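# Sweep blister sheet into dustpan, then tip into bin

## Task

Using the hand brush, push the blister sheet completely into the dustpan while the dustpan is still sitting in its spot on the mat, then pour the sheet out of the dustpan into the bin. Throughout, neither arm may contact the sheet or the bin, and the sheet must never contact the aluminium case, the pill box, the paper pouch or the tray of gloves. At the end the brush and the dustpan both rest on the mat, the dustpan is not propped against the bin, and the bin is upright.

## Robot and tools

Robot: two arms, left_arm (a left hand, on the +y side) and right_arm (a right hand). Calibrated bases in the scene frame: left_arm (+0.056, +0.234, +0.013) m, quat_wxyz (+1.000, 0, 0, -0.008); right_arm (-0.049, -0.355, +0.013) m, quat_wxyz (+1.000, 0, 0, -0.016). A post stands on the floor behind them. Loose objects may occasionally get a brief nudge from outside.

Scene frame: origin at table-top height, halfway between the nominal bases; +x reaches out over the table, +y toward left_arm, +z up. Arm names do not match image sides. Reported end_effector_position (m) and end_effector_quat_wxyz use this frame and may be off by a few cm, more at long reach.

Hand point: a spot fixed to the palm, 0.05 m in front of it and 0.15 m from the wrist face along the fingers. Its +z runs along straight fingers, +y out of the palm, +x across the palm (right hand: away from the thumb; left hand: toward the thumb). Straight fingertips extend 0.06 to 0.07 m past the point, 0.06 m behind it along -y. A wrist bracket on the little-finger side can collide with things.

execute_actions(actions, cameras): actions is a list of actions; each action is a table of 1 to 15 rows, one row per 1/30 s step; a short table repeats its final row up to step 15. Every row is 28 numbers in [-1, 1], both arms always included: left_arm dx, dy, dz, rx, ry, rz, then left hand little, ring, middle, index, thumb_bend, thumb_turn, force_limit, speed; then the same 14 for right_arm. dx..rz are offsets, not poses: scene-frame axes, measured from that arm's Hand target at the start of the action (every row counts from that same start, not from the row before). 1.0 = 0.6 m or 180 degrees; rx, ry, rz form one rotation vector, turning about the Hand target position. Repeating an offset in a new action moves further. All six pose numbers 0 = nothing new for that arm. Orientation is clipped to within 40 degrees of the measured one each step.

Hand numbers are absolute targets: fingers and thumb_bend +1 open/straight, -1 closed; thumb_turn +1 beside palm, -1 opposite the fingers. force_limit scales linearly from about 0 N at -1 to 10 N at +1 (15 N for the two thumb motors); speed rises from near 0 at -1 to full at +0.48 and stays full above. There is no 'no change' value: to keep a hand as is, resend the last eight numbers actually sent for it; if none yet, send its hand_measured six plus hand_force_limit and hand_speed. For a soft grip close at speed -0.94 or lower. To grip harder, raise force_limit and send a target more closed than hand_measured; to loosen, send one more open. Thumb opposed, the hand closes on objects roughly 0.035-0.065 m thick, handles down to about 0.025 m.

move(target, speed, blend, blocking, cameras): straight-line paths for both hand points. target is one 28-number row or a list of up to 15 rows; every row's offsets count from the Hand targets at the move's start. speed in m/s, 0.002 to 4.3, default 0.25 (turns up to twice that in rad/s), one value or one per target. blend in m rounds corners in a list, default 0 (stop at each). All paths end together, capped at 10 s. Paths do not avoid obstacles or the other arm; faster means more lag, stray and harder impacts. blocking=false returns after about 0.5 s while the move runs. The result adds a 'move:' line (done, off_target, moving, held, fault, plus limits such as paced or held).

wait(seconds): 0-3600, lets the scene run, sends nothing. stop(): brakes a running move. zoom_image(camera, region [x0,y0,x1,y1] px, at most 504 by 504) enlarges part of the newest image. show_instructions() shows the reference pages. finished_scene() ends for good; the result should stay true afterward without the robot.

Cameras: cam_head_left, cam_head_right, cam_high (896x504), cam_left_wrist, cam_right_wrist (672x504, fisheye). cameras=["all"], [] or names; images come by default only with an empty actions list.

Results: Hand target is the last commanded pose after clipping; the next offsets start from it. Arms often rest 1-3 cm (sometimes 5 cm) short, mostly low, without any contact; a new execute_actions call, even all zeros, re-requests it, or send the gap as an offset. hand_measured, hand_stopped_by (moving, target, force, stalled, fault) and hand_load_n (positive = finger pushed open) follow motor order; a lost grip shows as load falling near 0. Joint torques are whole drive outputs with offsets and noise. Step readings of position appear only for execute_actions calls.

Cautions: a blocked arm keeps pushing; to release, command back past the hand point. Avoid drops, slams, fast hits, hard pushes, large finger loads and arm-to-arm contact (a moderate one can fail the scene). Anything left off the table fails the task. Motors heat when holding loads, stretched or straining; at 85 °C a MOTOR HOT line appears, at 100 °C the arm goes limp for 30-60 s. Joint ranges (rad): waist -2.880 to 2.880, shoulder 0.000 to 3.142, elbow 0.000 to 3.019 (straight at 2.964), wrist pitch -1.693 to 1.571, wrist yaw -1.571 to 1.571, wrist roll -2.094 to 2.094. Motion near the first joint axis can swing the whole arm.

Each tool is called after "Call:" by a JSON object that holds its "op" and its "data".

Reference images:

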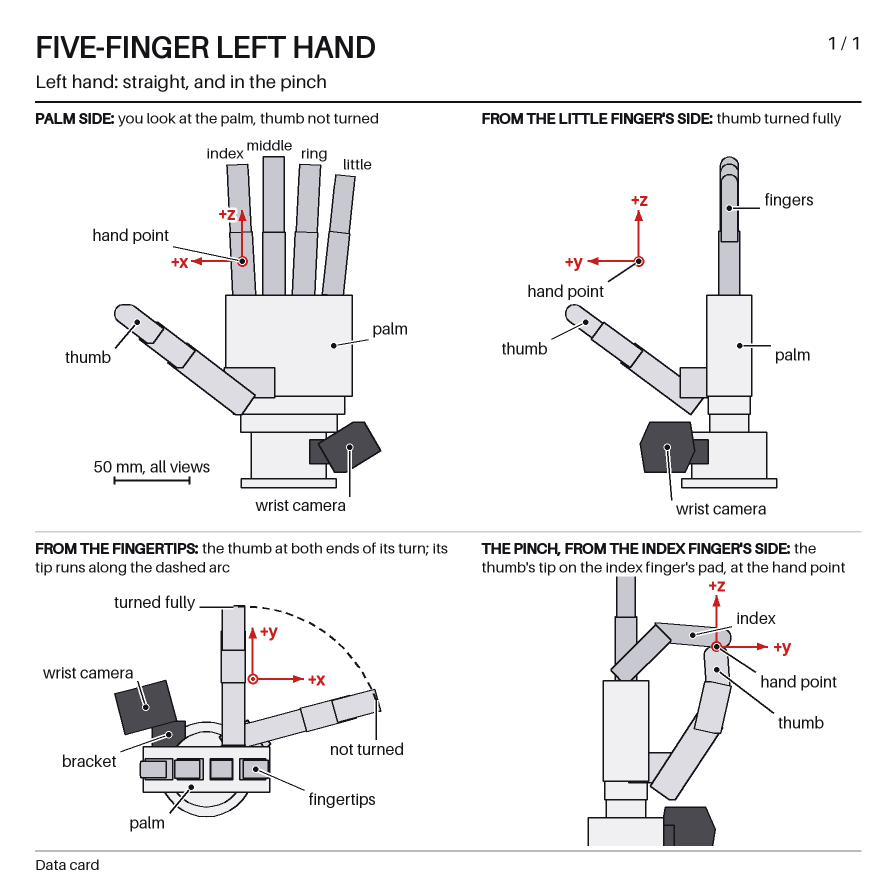

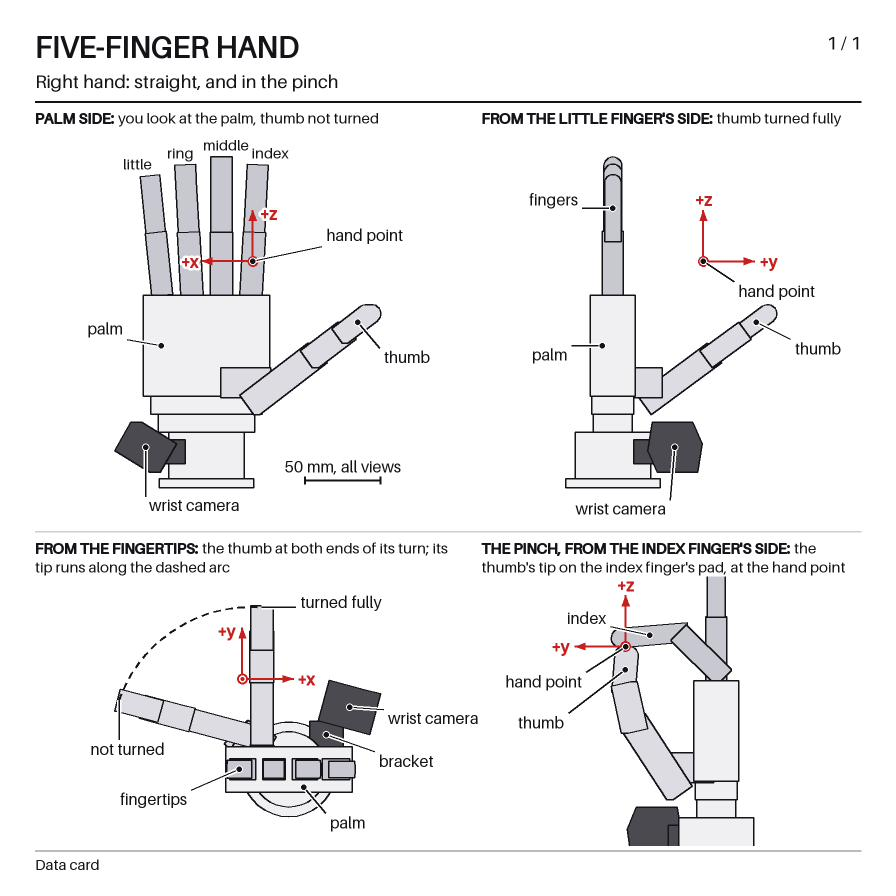

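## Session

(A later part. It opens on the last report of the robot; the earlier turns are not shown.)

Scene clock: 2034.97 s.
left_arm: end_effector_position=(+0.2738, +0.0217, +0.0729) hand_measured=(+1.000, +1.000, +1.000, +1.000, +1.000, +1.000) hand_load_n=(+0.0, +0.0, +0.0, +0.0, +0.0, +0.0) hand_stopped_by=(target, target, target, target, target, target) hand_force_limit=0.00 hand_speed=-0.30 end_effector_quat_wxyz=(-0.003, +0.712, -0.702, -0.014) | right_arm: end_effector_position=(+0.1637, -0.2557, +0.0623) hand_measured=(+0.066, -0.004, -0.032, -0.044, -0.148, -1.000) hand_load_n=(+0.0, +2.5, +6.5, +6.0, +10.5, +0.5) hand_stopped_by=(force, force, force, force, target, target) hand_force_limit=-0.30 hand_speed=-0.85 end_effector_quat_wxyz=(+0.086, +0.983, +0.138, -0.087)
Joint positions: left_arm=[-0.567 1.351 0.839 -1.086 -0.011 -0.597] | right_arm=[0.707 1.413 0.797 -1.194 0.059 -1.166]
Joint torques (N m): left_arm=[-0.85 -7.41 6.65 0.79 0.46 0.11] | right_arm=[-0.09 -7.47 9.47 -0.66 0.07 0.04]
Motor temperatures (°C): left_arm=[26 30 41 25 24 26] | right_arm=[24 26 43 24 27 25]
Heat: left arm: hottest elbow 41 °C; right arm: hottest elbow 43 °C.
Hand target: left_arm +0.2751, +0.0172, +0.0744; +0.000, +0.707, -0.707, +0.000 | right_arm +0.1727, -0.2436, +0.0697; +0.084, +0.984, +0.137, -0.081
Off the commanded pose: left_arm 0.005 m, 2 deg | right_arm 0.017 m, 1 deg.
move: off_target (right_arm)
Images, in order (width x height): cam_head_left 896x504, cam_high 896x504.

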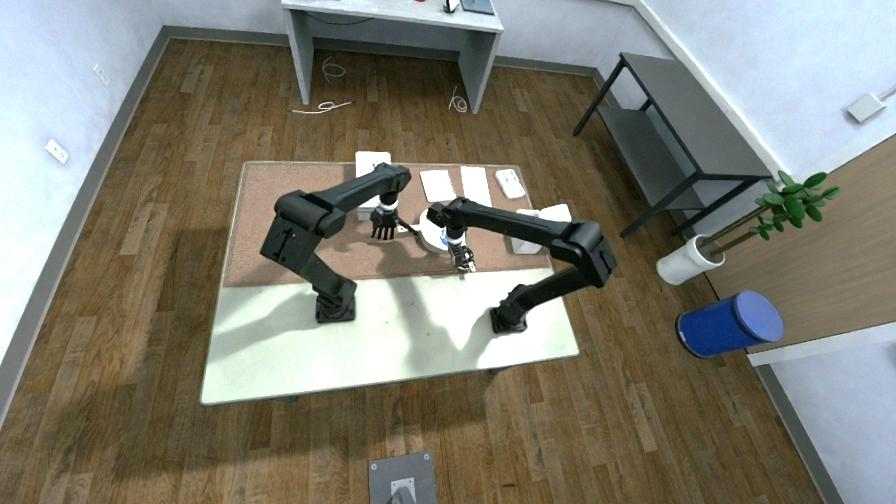

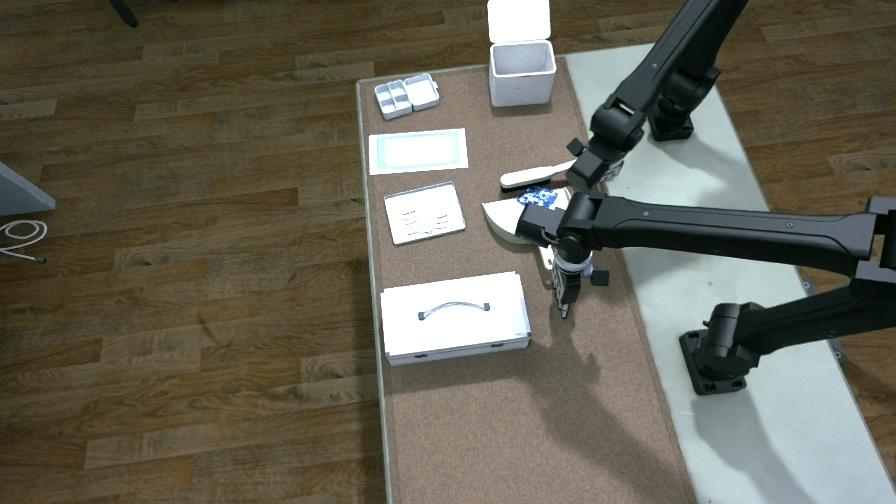

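Call:
{"op": "move", "data": {"target": [0,0,0,0,0,0, 1,1,1,1,1,1,0,-0.3, 0.004,0.028,0.002,0,0,0, -0.2,-0.2,-0.2,-0.2,-0.15,-1,-0.3,-0.85], "speed": 0.03, "cameras": ["cam_high","cam_right_wrist"]}}

Call:
{"op": "zoom_image", "data": {"camera": "cam_high", "region": [470, 130, 590, 230]}}

Scene clock: 2051.87 s.
left_arm: end_effector_position=(+0.2738, +0.0217, +0.0729) hand_measured=(+1.000, +1.000, +1.000, +1.000, +1.000, +1.000) hand_load_n=(+0.0, +0.0, +0.0, +0.0, +0.0, +0.0) hand_stopped_by=(target, target, target, target, target, target) hand_force_limit=0.00 hand_speed=-0.30 end_effector_quat_wxyz=(-0.003, +0.712, -0.702, -0.014) | right_arm: end_effector_position=(+0.1665, -0.2394, +0.0639) hand_measured=(+0.066, -0.004, -0.032, -0.044, -0.148, -1.000) hand_load_n=(+0.5, +2.5, +7.0, +5.5, +10.5, +0.5) hand_stopped_by=(force, force, force, force, target, target) hand_force_limit=-0.30 hand_speed=-0.85 end_effector_quat_wxyz=(+0.087, +0.983, +0.138, -0.087)
Joint positions: left_arm=[-0.567 1.351 0.839 -1.086 -0.011 -0.597] | right_arm=[0.74 1.443 0.833 -1.202 0.052 -1.134]
Joint torques (N m): left_arm=[-1.14 -7.3 6.56 0.79 0.46 0.09] | right_arm=[-0.15 -8 9.48 -0.64 0.05 0.04]
Heat: left arm: hottest elbow 41 °C; right arm: hottest elbow 42 °C.
Hand target: left_arm +0.2751, +0.0172, +0.0744; +0.000, +0.707, -0.707, +0.000 | right_arm +0.1751, -0.2268, +0.0709; +0.085, +0.984, +0.137, -0.081
Off the commanded pose: left_arm 0.005 m, 2 deg | right_arm 0.017 m, 1 deg.
move: off_target (right_arm)
cam_right_wrist: T_world_to_cam=[[0.52326, -0.85064, 0.05118, -0.29115], [-0.64201, -0.354, 0.68008, -0.01575], [-0.56039, -0.38871, -0.73135, 0.16795]] pos_world=[0.23635, -0.18795, 0.14844]

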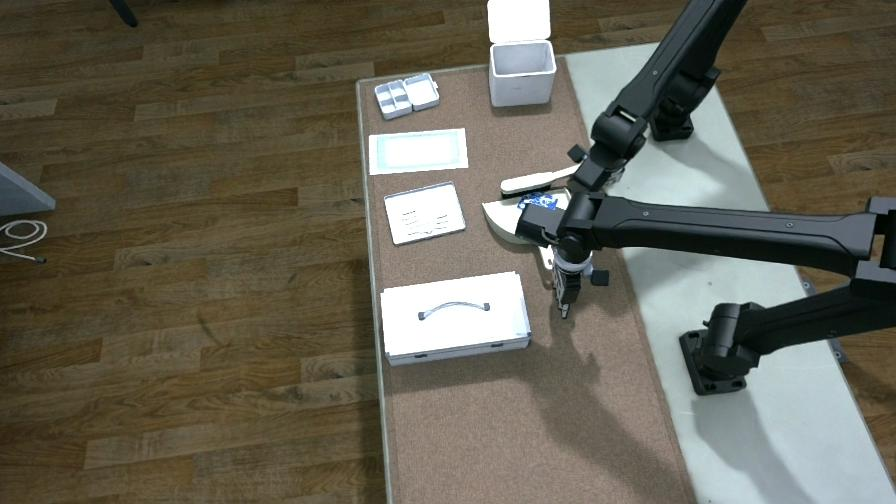

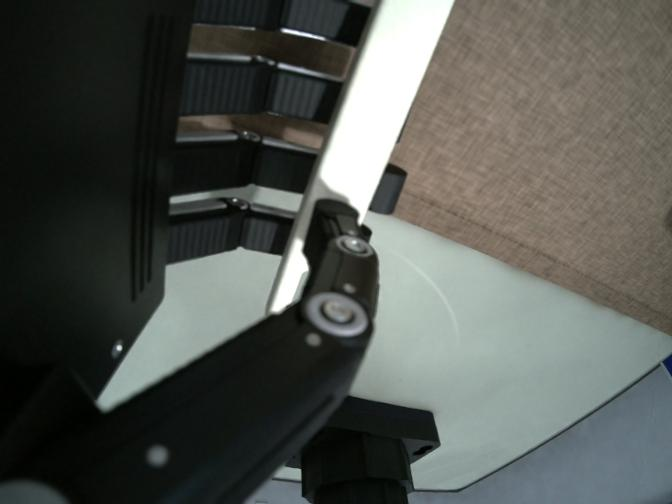

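Scaled by 4.200 from the camera's image (finer frame: 1280x720).

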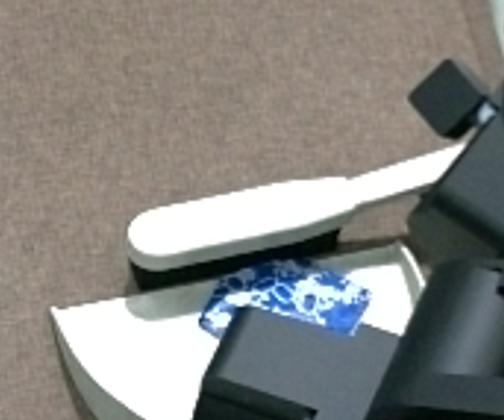

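Call:
{"op": "move", "data": {"target": [0,0,0,0,0,0, 1,1,1,1,1,1,0,-0.3, 0.004,0.022,0,0,0,0, -0.2,-0.2,-0.2,-0.2,-0.15,-1,-0.3,-0.85], "speed": 0.03, "cameras": ["cam_high","cam_head_right"]}}

Call:
{"op": "zoom_image", "data": {"camera": "cam_high", "region": [470, 130, 590, 230]}}

Scene clock: 2064.00 s.
left_arm: end_effector_position=(+0.2738, +0.0217, +0.0729) hand_measured=(+1.000, +1.000, +1.000, +1.000, +1.000, +1.000) hand_load_n=(-0.5, +0.0, +0.0, +0.0, +0.0, +0.0) hand_stopped_by=(target, target, target, target, target, target) hand_force_limit=0.00 hand_speed=-0.30 end_effector_quat_wxyz=(-0.003, +0.712, -0.702, -0.014) | right_arm: end_effector_position=(+0.1694, -0.2262, +0.0641) hand_measured=(+0.066, -0.004, -0.032, -0.044, -0.148, -1.000) hand_load_n=(+0.0, +2.0, +7.0, +6.0, +10.5, +0.5) hand_stopped_by=(force, force, force, force, target, target) hand_force_limit=-0.30 hand_speed=-0.85 end_effector_quat_wxyz=(+0.086, +0.983, +0.138, -0.086)
Joint positions: left_arm=[-0.567 1.351 0.839 -1.086 -0.011 -0.597] | right_arm=[0.763 1.469 0.862 -1.205 0.046 -1.111]
Joint torques (N m): left_arm=[-1.03 -7.24 6.61 0.73 0.45 0.11] | right_arm=[-0.15 -8.35 9.48 -0.65 0.04 0.05]
Heat: left arm: hottest elbow 41 °C; right arm: hottest elbow 41 °C.
Hand target: left_arm +0.2751, +0.0172, +0.0744; +0.000, +0.707, -0.707, +0.000 | right_arm +0.1774, -0.2136, +0.0709; +0.084, +0.984, +0.137, -0.081
Off the commanded pose: left_arm 0.005 m, 2 deg | right_arm 0.016 m, 1 deg.
move: off_target (right_arm)
Images, in order (width x height): cam_head_right 896x504, cam_high 896x504.

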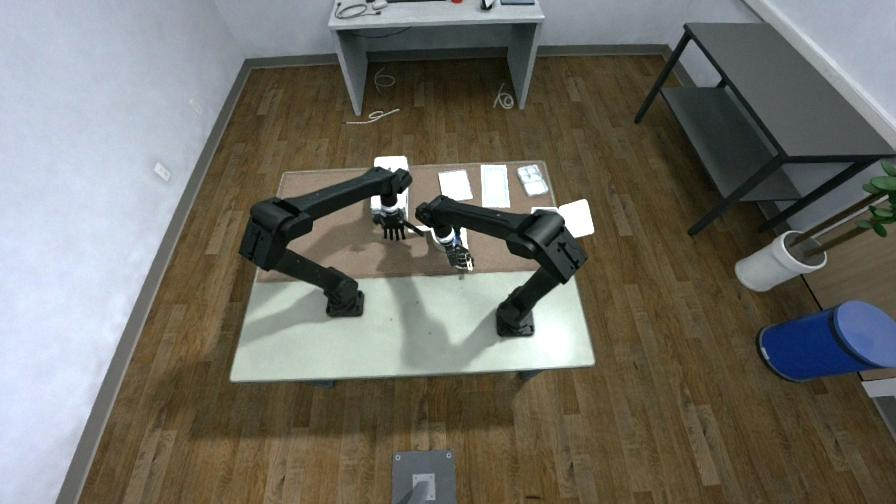

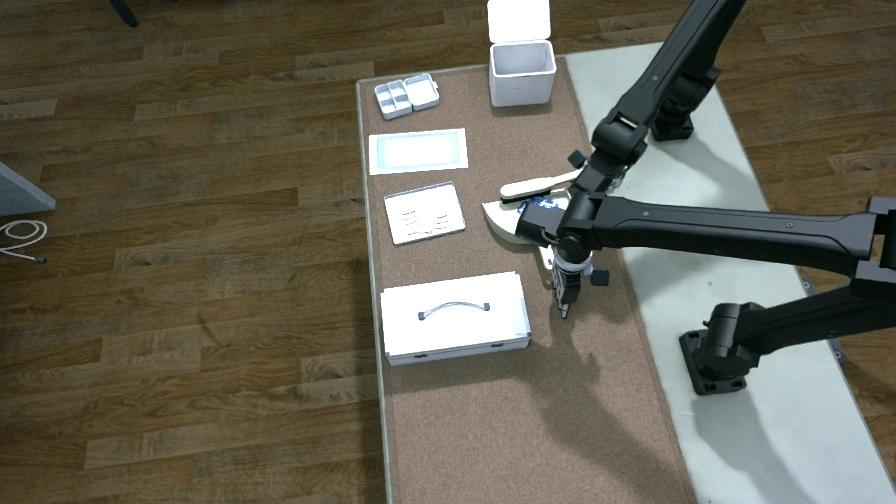

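Scaled by 4.200 from the camera's image (finer frame: 1280x720).

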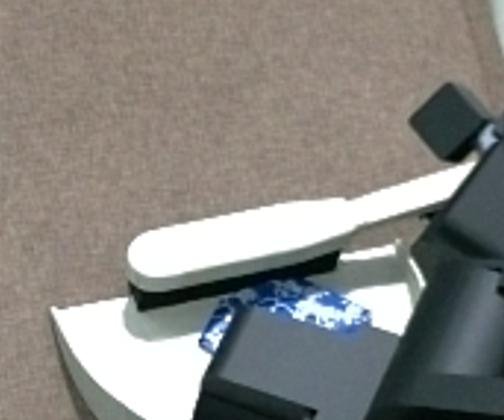

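Call:
{"op": "move", "data": {"target": [0,0,0,0,0,0, 1,1,1,1,1,1,0,-0.3, 0.004,0.022,0,0,0,0, -0.2,-0.2,-0.2,-0.2,-0.15,-1,-0.3,-0.85], "speed": 0.03, "cameras": ["cam_high","cam_head_right"]}}

Call:
{"op": "zoom_image", "data": {"camera": "cam_high", "region": [470, 130, 590, 230]}}

Scene clock: 2074.77 s.
left_arm: end_effector_position=(+0.2738, +0.0217, +0.0729) hand_measured=(+1.000, +1.000, +1.000, +1.000, +1.000, +1.000) hand_load_n=(+0.0, +0.0, -0.5, +0.0, +0.0, +0.0) hand_stopped_by=(target, target, target, target, target, target) hand_force_limit=0.00 hand_speed=-0.30 end_effector_quat_wxyz=(-0.003, +0.712, -0.702, -0.014) | right_arm: end_effector_position=(+0.1728, -0.2133, +0.0651) hand_measured=(+0.066, -0.004, -0.032, -0.044, -0.148, -1.000) hand_load_n=(+0.0, +2.0, +6.5, +6.5, +10.5, +0.5) hand_stopped_by=(force, force, force, force, target, target) hand_force_limit=-0.30 hand_speed=-0.85 end_effector_quat_wxyz=(+0.087, +0.983, +0.137, -0.085)
Joint positions: left_arm=[-0.567 1.351 0.839 -1.086 -0.011 -0.597] | right_arm=[0.784 1.494 0.893 -1.21 0.043 -1.089]
Joint torques (N m): left_arm=[-1.14 -7.41 6.61 0.84 0.45 0.11] | right_arm=[-0.15 -8.7 9.47 -0.62 -0.01 0.04]
Heat: left arm: hottest elbow 41 °C; right arm: hottest elbow 42 °C.
Hand target: left_arm +0.2751, +0.0172, +0.0744; +0.000, +0.707, -0.707, +0.000 | right_arm +0.1800, -0.2004, +0.0710; +0.084, +0.984, +0.137, -0.080
Off the commanded pose: left_arm 0.005 m, 2 deg | right_arm 0.016 m, 1 deg.
move: off_target (right_arm)
Images, in order (width x height): cam_head_right 896x504, cam_high 896x504.

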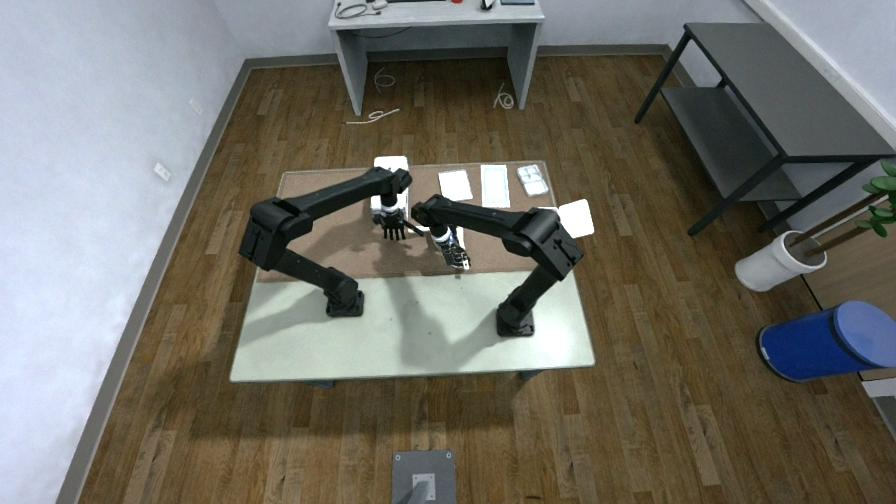

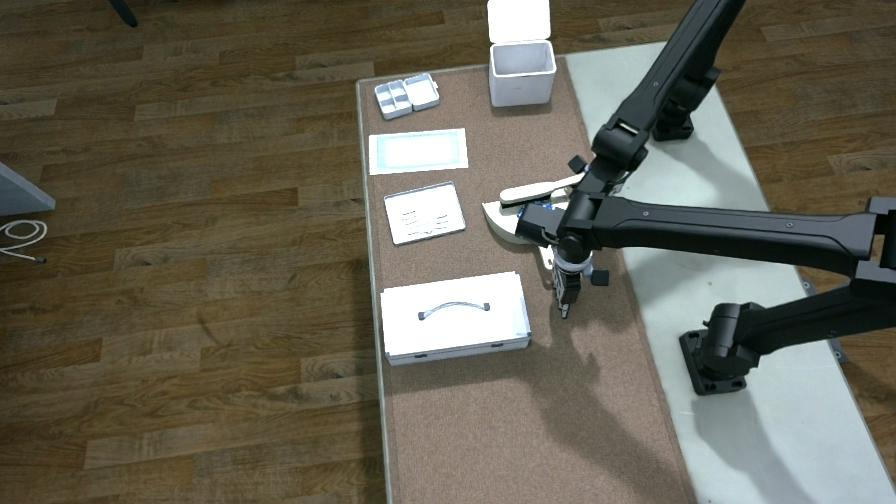

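Scaled by 4.200 from the camera's image (finer frame: 1280x720).

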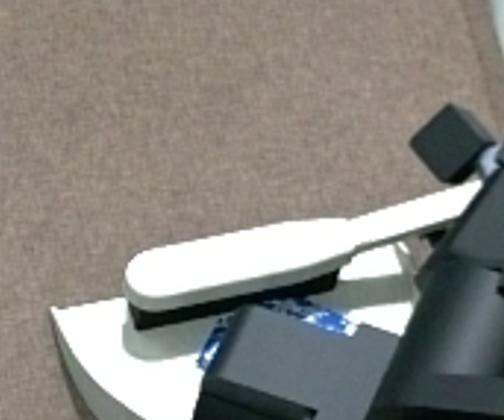

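Call:
{"op": "move", "data": {"target": [[0,0,0,0,0,0, 1,1,1,1,1,1,0,-0.3, 0,-0.008,0.05,0,0,0, -0.2,-0.2,-0.2,-0.2,-0.15,-1,-0.3,-0.85],[0,0,0,0,0,0, 1,1,1,1,1,1,0,-0.3, 0.045,-0.24,0.06,0,0,0, -0.2,-0.2,-0.2,-0.2,-0.15,-1,-0.3,-0.85]], "speed": 0.08, "blend": 0.005, "cameras": ["cam_high","cam_head_right"]}}

Call:
{"op": "zoom_image", "data": {"camera": "cam_high", "region": [450, 80, 600, 230]}}

Scene clock: 2122.17 s.
left_arm: end_effector_position=(+0.2738, +0.0217, +0.0729) hand_measured=(+1.000, +1.000, +1.000, +1.000, +1.000, +1.000) hand_load_n=(+0.0, +0.0, +0.0, +0.0, +0.0, +0.0) hand_stopped_by=(target, target, target, target, target, target) hand_force_limit=0.00 hand_speed=-0.30 end_effector_quat_wxyz=(-0.003, +0.712, -0.702, -0.014) | right_arm: end_effector_position=(+0.2105, -0.3393, +0.1065) hand_measured=(+0.066, -0.004, -0.032, -0.044, -0.148, -1.000) hand_load_n=(+0.0, +2.5, +7.0, +6.0, +10.5, +0.0) hand_stopped_by=(force, force, force, force, target, target) hand_force_limit=-0.30 hand_speed=-0.85 end_effector_quat_wxyz=(+0.083, +0.984, +0.138, -0.078)
Joint positions: left_arm=[-0.567 1.351 0.839 -1.086 -0.011 -0.597] | right_arm=[0.408 1.317 0.847 -1.293 0.124 -1.461]
Joint torques (N m): left_arm=[-1.14 -7.53 6.65 0.8 0.45 0.1] | right_arm=[-1.79 -8.88 6.5 -0.18 0.3 -0.16]
Heat: left arm: hottest elbow 41 °C; right arm: hottest elbow 42 °C.
Hand target: left_arm +0.2751, +0.0172, +0.0744; +0.000, +0.707, -0.707, +0.000 | right_arm +0.2070, -0.3444, +0.1069; +0.084, +0.984, +0.137, -0.081
Off the commanded pose: left_arm 0.005 m, 2 deg | right_arm 0.006 m, 0 deg.
move: done
Images, in order (width x height): cam_head_right 896x504, cam_high 896x504.

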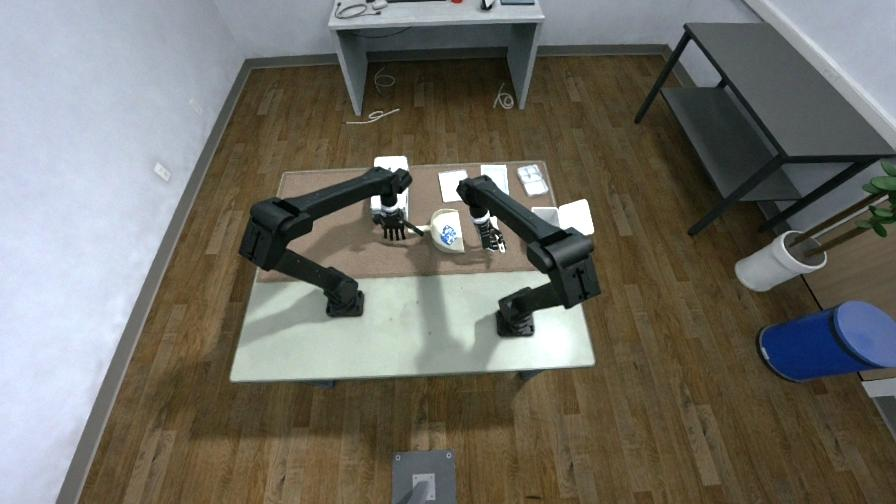

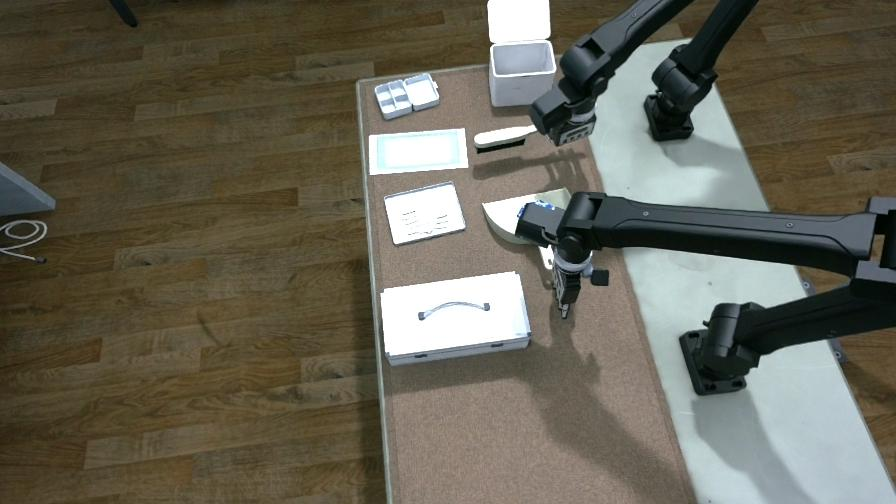

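Scaled by 3.360 from the camera's image (finer frame: 1280x720).

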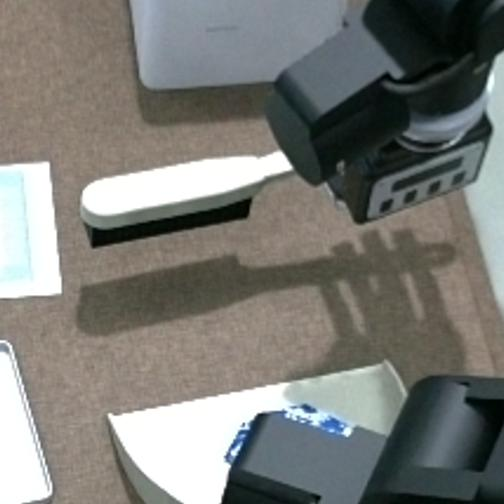

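Call:
{"op": "zoom_image", "data": {"camera": "cam_head_right", "region": [400, 180, 520, 270]}}

Scaled by 4.200 from the camera's image (finer frame: 1280x720).

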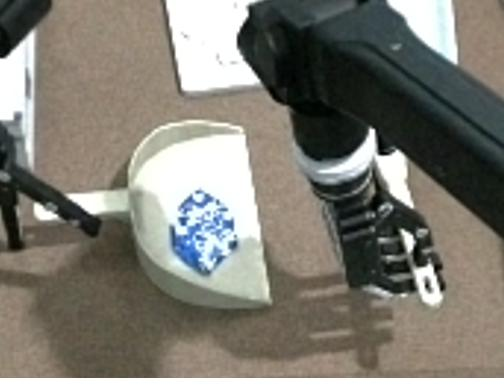

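Call:
{"op": "move", "data": {"target": [0,0,0,0,0,0, 1,1,1,1,1,1,0,-0.3, -0.017,-0.01,-0.055,0,0,0, -0.2,-0.2,-0.2,-0.2,-0.15,-1,-0.3,-0.85], "speed": 0.06, "cameras": ["cam_high"]}}

Call:
{"op": "zoom_image", "data": {"camera": "cam_high", "region": [450, 80, 600, 230]}}

Scene clock: 2151.93 s.
left_arm: end_effector_position=(+0.2738, +0.0217, +0.0729) hand_measured=(+1.000, +1.000, +1.000, +1.000, +1.000, +1.000) hand_load_n=(+0.0, +0.0, +0.0, +0.0, +0.0, +0.0) hand_stopped_by=(target, target, target, target, target, target) hand_force_limit=0.00 hand_speed=-0.30 end_effector_quat_wxyz=(-0.003, +0.712, -0.702, -0.014) | right_arm: end_effector_position=(+0.1965, -0.3459, +0.0788) hand_measured=(+0.066, -0.004, -0.032, -0.044, -0.148, -1.000) hand_load_n=(+0.0, +2.5, +7.0, +5.5, +11.0, +0.5) hand_stopped_by=(force, force, force, force, target, target) hand_force_limit=-0.30 hand_speed=-0.85 end_effector_quat_wxyz=(+0.083, +0.984, +0.140, -0.079)
Joint positions: left_arm=[-0.567 1.351 0.839 -1.086 -0.011 -0.597] | right_arm=[0.405 1.317 0.763 -1.21 0.124 -1.468]
Joint torques (N m): left_arm=[-1.2 -7.3 6.6 0.79 0.44 0.12] | right_arm=[-2.02 -6.77 6.28 0.43 0.33 -0.17]
Heat: left arm: hottest elbow 40 °C; right arm: hottest elbow 40 °C.
Hand target: left_arm +0.2751, +0.0172, +0.0744; +0.000, +0.707, -0.707, +0.000 | right_arm +0.1968, -0.3504, +0.0739; +0.084, +0.984, +0.137, -0.081
Off the commanded pose: left_arm 0.005 m, 2 deg | right_arm 0.007 m, 0 deg.
move: done

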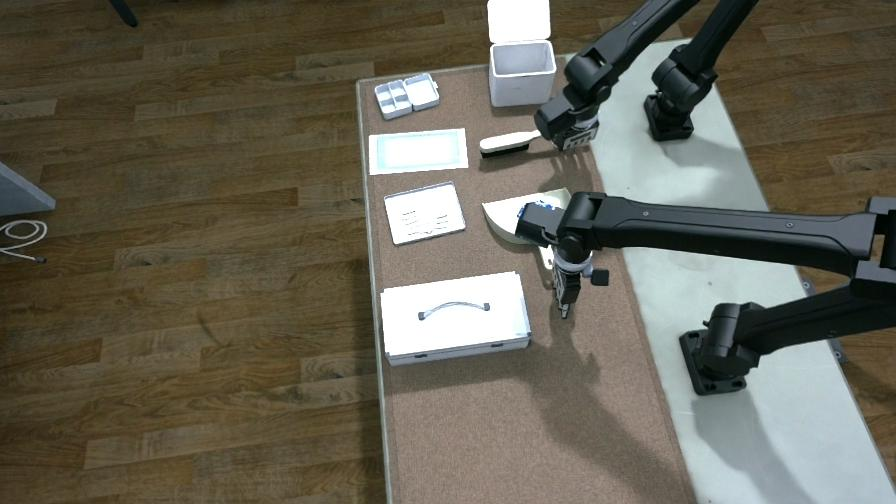

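Scaled by 3.360 from the camera's image (finer frame: 1280x720).

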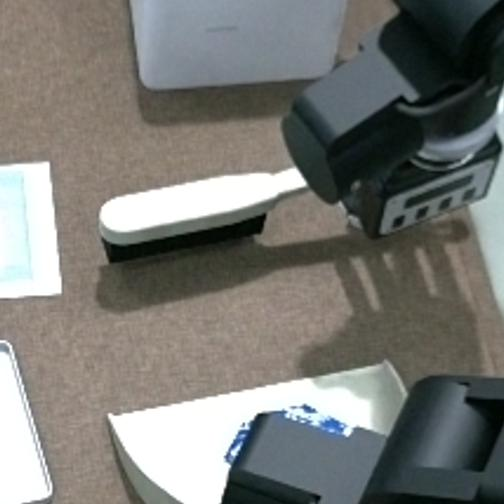

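Call:
{"op": "move", "data": {"target": [0,0,0,0,0,0, 1,1,1,1,1,1,0,-0.3, 0.008,0,-0.026,0,0,0, -0.2,-0.2,-0.2,-0.2,-0.15,-1,-0.3,-0.85], "speed": 0.04, "cameras": ["cam_high"]}}

Call:
{"op": "zoom_image", "data": {"camera": "cam_high", "region": [450, 80, 600, 230]}}

Scene clock: 2163.90 s.
left_arm: end_effector_position=(+0.2738, +0.0217, +0.0729) hand_measured=(+1.000, +1.000, +1.000, +1.000, +1.000, +1.000) hand_load_n=(+0.0, +0.0, +0.0, +0.0, +0.0, +0.0) hand_stopped_by=(target, target, target, target, target, target) hand_force_limit=0.00 hand_speed=-0.30 end_effector_quat_wxyz=(-0.003, +0.712, -0.702, -0.014) | right_arm: end_effector_position=(+0.2016, -0.3456, +0.0635) hand_measured=(+0.066, -0.004, -0.032, -0.044, -0.148, -1.000) hand_load_n=(+0.0, +2.5, +6.5, +5.5, +10.5, +0.0) hand_stopped_by=(force, force, force, force, target, target) hand_force_limit=-0.30 hand_speed=-0.85 end_effector_quat_wxyz=(+0.083, +0.984, +0.140, -0.078)
Joint positions: left_arm=[-0.567 1.351 0.839 -1.086 -0.011 -0.597] | right_arm=[0.4 1.356 0.752 -1.158 0.125 -1.473]
Joint torques (N m): left_arm=[-1.2 -7.3 6.64 0.8 0.44 0.12] | right_arm=[-2.08 -7 6.06 0.46 0.33 -0.16]
Heat: left arm: hottest elbow 40 °C; right arm: hottest elbow 40 °C.
Hand target: left_arm +0.2751, +0.0172, +0.0744; +0.000, +0.707, -0.707, +0.000 | right_arm +0.2014, -0.3504, +0.0582; +0.085, +0.984, +0.137, -0.081
Off the commanded pose: left_arm 0.005 m, 2 deg | right_arm 0.007 m, 0 deg.
move: done

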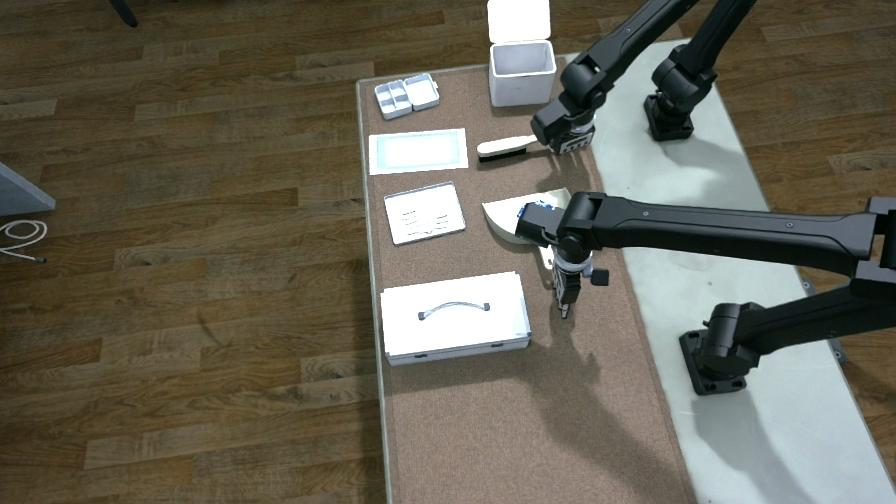

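Scaled by 3.360 from the camera's image (finer frame: 1280x720).

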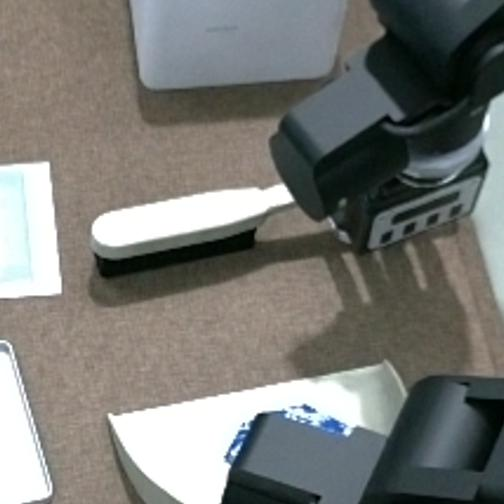

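Call:
{"op": "move", "data": {"target": [0,0,0,0,0,0, 1,1,1,1,1,1,0,-0.3, 0,0,-0.008,0,0,0, -0.2,-0.2,-0.2,-0.2,-0.15,-1,-0.3,-0.85], "speed": 0.03}}

Scene clock: 2169.17 s.
left_arm: end_effector_position=(+0.2738, +0.0217, +0.0729) hand_measured=(+1.000, +1.000, +1.000, +1.000, +1.000, +1.000) hand_load_n=(+0.0, +0.0, +0.0, +0.0, +0.0, +0.0) hand_stopped_by=(target, target, target, target, target, target) hand_force_limit=0.00 hand_speed=-0.30 end_effector_quat_wxyz=(-0.003, +0.712, -0.702, -0.014) | right_arm: end_effector_position=(+0.2020, -0.3454, +0.0592) hand_measured=(+0.066, -0.004, -0.032, -0.044, -0.148, -1.000) hand_load_n=(+0.0, +2.5, +7.0, +5.5, +10.5, +0.5) hand_stopped_by=(force, force, force, force, target, target) hand_force_limit=-0.30 hand_speed=-0.85 end_effector_quat_wxyz=(+0.082, +0.984, +0.140, -0.077)
Joint positions: left_arm=[-0.567 1.351 0.839 -1.086 -0.011 -0.597] | right_arm=[0.4 1.364 0.746 -1.142 0.125 -1.473]
Joint torques (N m): left_arm=[-1.14 -7.59 6.64 0.76 0.45 0.12] | right_arm=[-1.96 -6.89 5.94 0.46 0.33 -0.17]
Heat: left arm: hottest elbow 40 °C; right arm: hottest elbow 39 °C.
Hand target: left_arm +0.2751, +0.0172, +0.0744; +0.000, +0.707, -0.707, +0.000 | right_arm +0.2015, -0.3504, +0.0535; +0.084, +0.984, +0.137, -0.081
Off the commanded pose: left_arm 0.005 m, 2 deg | right_arm 0.008 m, 1 deg.
move: done

Call:
{"op": "move", "data": {"target": [0,0,0,0,0,0, 1,1,1,1,1,1,0,-0.3, 0,0,-0.004,0,0,0, -0.2,-0.2,-0.2,-0.2,-0.15,-1,-0.3,-0.85], "speed": 0.03}}

Scene clock: 2175.90 s.
left_arm: end_effector_position=(+0.2738, +0.0217, +0.0729) hand_measured=(+1.000, +1.000, +1.000, +1.000, +1.000, +1.000) hand_load_n=(+0.0, +0.0, -0.5, +0.0, +0.0, +0.0) hand_stopped_by=(target, target, target, target, target, target) hand_force_limit=0.00 hand_speed=-0.30 end_effector_quat_wxyz=(-0.003, +0.712, -0.702, -0.014) | right_arm: end_effector_position=(+0.2032, -0.3450, +0.0584) hand_measured=(+0.066, -0.004, -0.032, -0.044, -0.148, -1.000) hand_load_n=(+0.0, +1.5, +6.5, +6.5, +10.5, +1.0) hand_stopped_by=(force, force, force, force, target, target) hand_force_limit=-0.30 hand_speed=-0.85 end_effector_quat_wxyz=(+0.082, +0.984, +0.140, -0.075)
Joint positions: left_arm=[-0.567 1.351 0.839 -1.086 -0.011 -0.597] | right_arm=[0.4 1.365 0.746 -1.137 0.126 -1.473]
Joint torques (N m): left_arm=[-1.26 -7.3 6.63 0.84 0.44 0.1] | right_arm=[-1.96 -6.59 5.71 0.53 0.32 -0.17]
Heat: left arm: hottest elbow 40 °C; right arm: hottest elbow 39 °C.
Hand target: left_arm +0.2751, +0.0172, +0.0744; +0.000, +0.707, -0.707, +0.000 | right_arm +0.2015, -0.3504, +0.0511; +0.085, +0.984, +0.137, -0.081
Off the commanded pose: left_arm 0.005 m, 2 deg | right_arm 0.009 m, 1 deg.
move: done

Call:
{"op": "move", "data": {"target": [0,0,0,0,0,0, 1,1,1,1,1,1,0,-0.3, 0,0,0,0,0,0, -0.2,-0.2,-0.2,-0.2,0.5,-1,-0.3,-0.85], "speed": 0.03, "cameras": ["cam_high","cam_head_right","cam_right_wrist"]}}

Call:
{"op": "zoom_image", "data": {"camera": "cam_head_right", "region": [440, 180, 560, 270]}}

Scene clock: 2191.00 s.
left_arm: end_effector_position=(+0.2738, +0.0217, +0.0729) hand_measured=(+1.000, +1.000, +1.000, +1.000, +1.000, +1.000) hand_load_n=(+0.0, +0.0, +0.0, -0.5, +0.0, +0.0) hand_stopped_by=(target, target, target, target, target, target) hand_force_limit=0.00 hand_speed=-0.30 end_effector_quat_wxyz=(-0.003, +0.712, -0.702, -0.014) | right_arm: end_effector_position=(+0.2041, -0.3452, +0.0583) hand_measured=(+0.066, -0.004, -0.032, -0.046, +0.500, -1.000) hand_load_n=(+0.0, +0.0, +0.5, +0.0, +0.0, +0.0) hand_stopped_by=(force, force, force, force, target, target) hand_force_limit=-0.30 hand_speed=-0.85 end_effector_quat_wxyz=(+0.083, +0.984, +0.140, -0.073)
Joint positions: left_arm=[-0.567 1.351 0.839 -1.086 -0.011 -0.597] | right_arm=[0.4 1.365 0.746 -1.134 0.128 -1.473]
Joint torques (N m): left_arm=[-1.32 -7.3 6.6 0.79 0.45 0.11] | right_arm=[-2.02 -6.65 5.74 0.43 0.21 -0.17]
Motor temperatures (°C): left_arm=[26 30 40 25 24 26] | right_arm=[24 26 38 24 28 25]
Heat: left arm: hottest elbow 40 °C; right arm: hottest elbow 38 °C.
Hand target: left_arm +0.2751, +0.0172, +0.0744; +0.000, +0.707, -0.707, +0.000 | right_arm +0.2014, -0.3504, +0.0511; +0.084, +0.984, +0.137, -0.081
Off the commanded pose: left_arm 0.005 m, 2 deg | right_arm 0.009 m, 1 deg.
move: done
cam_right_wrist: T_world_to_cam=[[0.52726, -0.84795, 0.05459, -0.40065], [-0.65683, -0.36598, 0.65927, -0.02513], [-0.53905, -0.38346, -0.74992, 0.14233]] pos_world=[0.27147, -0.29435, 0.14518]
Images, in order (width x height): cam_head_right 896x504, cam_high 896x504, cam_right_wrist 672x504.

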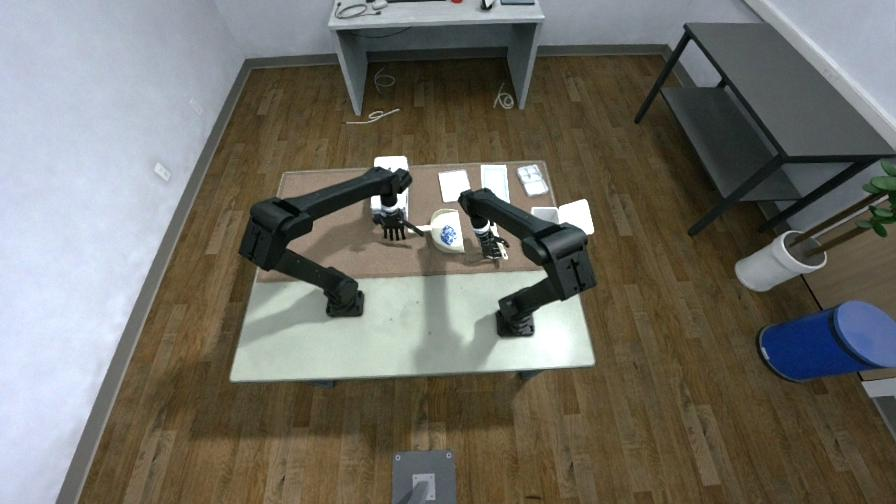

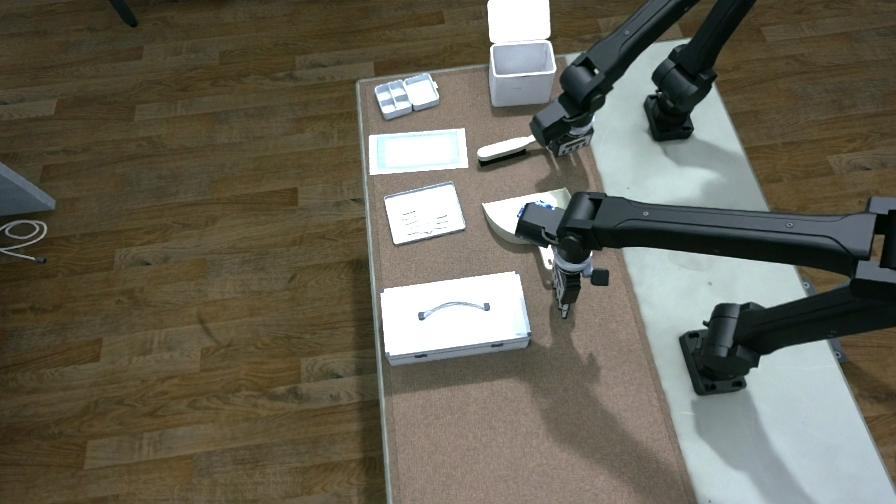

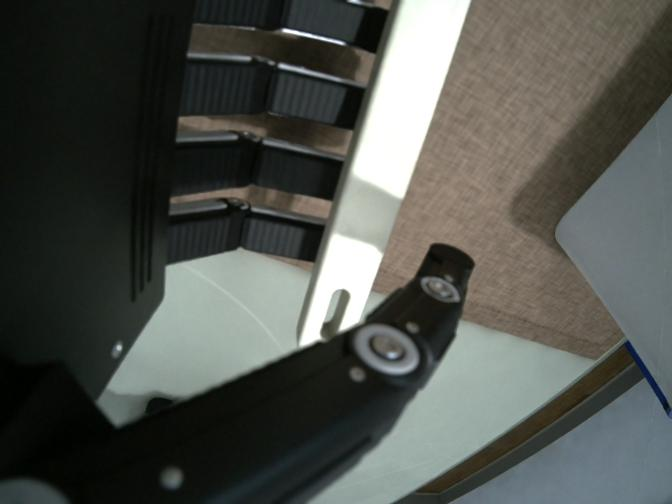

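Scaled by 4.200 from the camera's image (finer frame: 1280x720).

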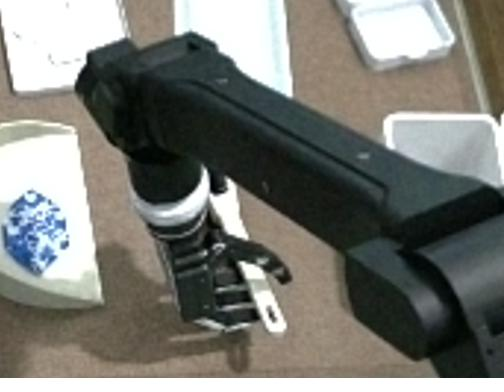

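Call:
{"op": "move", "data": {"target": [0,0,0,0,0,0, 1,1,1,1,1,1,0,-0.3, 0,0,0,0,0,0, 0.16,0.16,0.16,0.16,1,-1,-0.3,-0.9], "speed": 0.03, "cameras": ["cam_high","cam_head_right","cam_right_wrist"]}}

Call:
{"op": "zoom_image", "data": {"camera": "cam_head_right", "region": [440, 180, 560, 270]}}

Scene clock: 2203.03 s.
left_arm: end_effector_position=(+0.2738, +0.0217, +0.0729) hand_measured=(+1.000, +1.000, +1.000, +1.000, +1.000, +1.000) hand_load_n=(+0.0, +0.0, +0.0, +0.0, +0.0, +0.0) hand_stopped_by=(target, target, target, target, target, target) hand_force_limit=0.00 hand_speed=-0.30 end_effector_quat_wxyz=(-0.003, +0.712, -0.702, -0.014) | right_arm: end_effector_position=(+0.2041, -0.3452, +0.0583) hand_measured=(+0.160, +0.160, +0.160, +0.160, +1.000, -1.000) hand_load_n=(+0.0, +0.0, +0.0, +0.0, +0.0, +0.0) hand_stopped_by=(target, target, target, target, target, target) hand_force_limit=-0.30 hand_speed=-0.90 end_effector_quat_wxyz=(+0.083, +0.984, +0.140, -0.073)
Joint positions: left_arm=[-0.567 1.351 0.839 -1.086 -0.011 -0.597] | right_arm=[0.4 1.365 0.746 -1.134 0.128 -1.473]
Joint torques (N m): left_arm=[-1.2 -7.3 6.63 0.83 0.47 0.11] | right_arm=[-1.96 -6.65 5.74 0.43 0.21 -0.17]
Heat: left arm: hottest elbow 40 °C; right arm: hottest elbow 38 °C.
Hand target: left_arm +0.2751, +0.0172, +0.0744; +0.000, +0.707, -0.707, +0.000 | right_arm +0.2014, -0.3504, +0.0511; +0.084, +0.984, +0.137, -0.081
Off the commanded pose: left_arm 0.005 m, 2 deg | right_arm 0.009 m, 1 deg.
move: done
cam_right_wrist: T_world_to_cam=[[0.52726, -0.84795, 0.05459, -0.40065], [-0.65683, -0.36598, 0.65927, -0.02513], [-0.53905, -0.38346, -0.74992, 0.14233]] pos_world=[0.27147, -0.29435, 0.14518]
Images, in order (width x height): cam_head_right 896x504, cam_high 896x504, cam_right_wrist 672x504.

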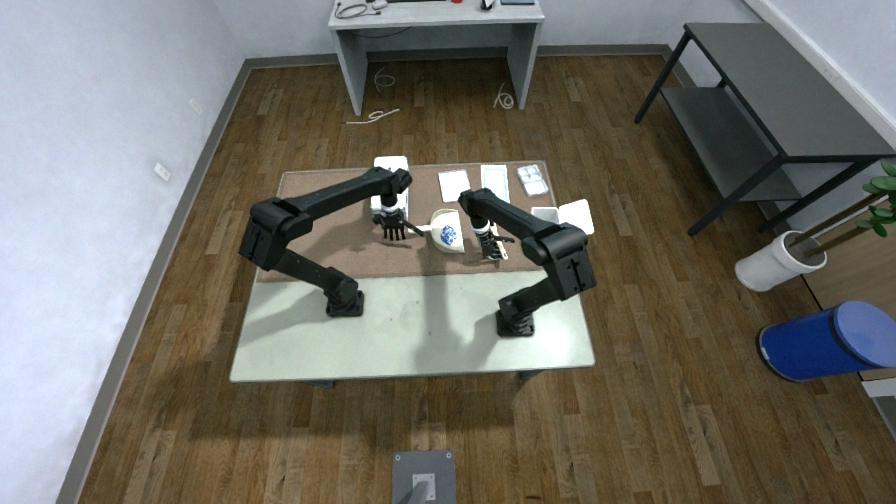

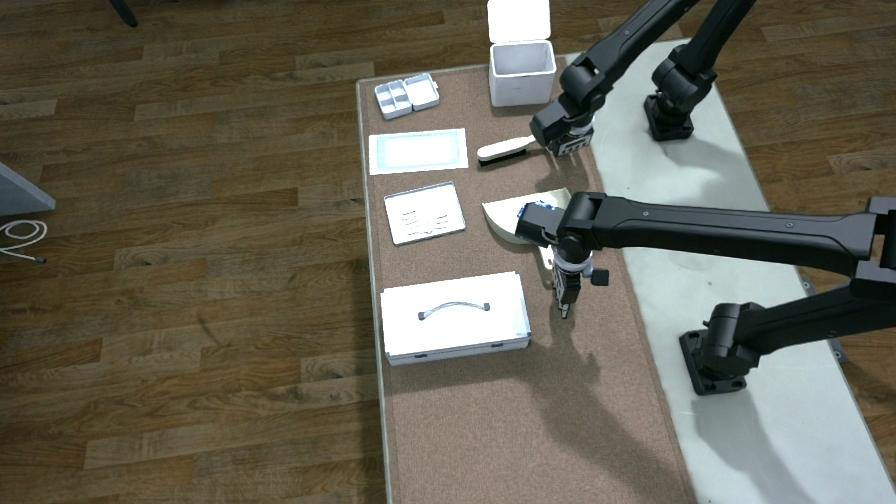

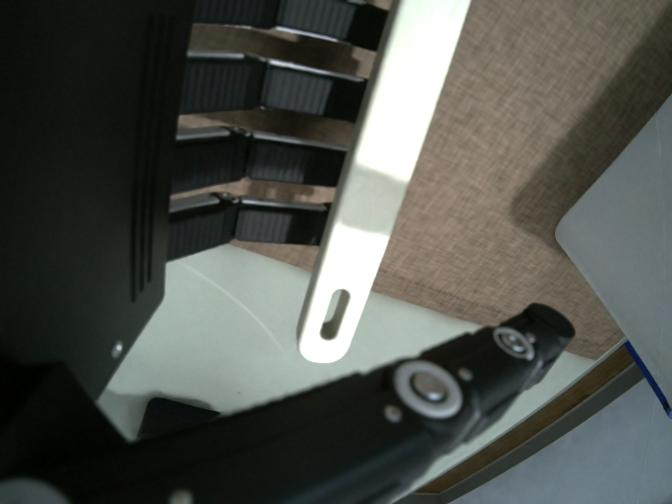

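Scaled by 4.200 from the camera's image (finer frame: 1280x720).

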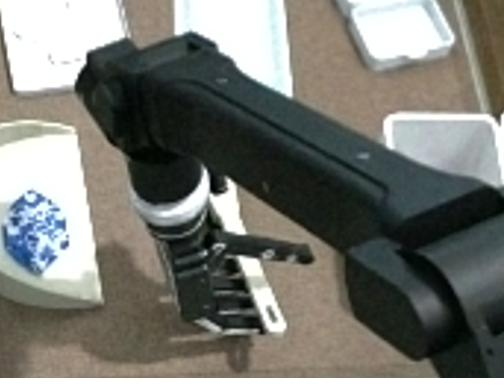

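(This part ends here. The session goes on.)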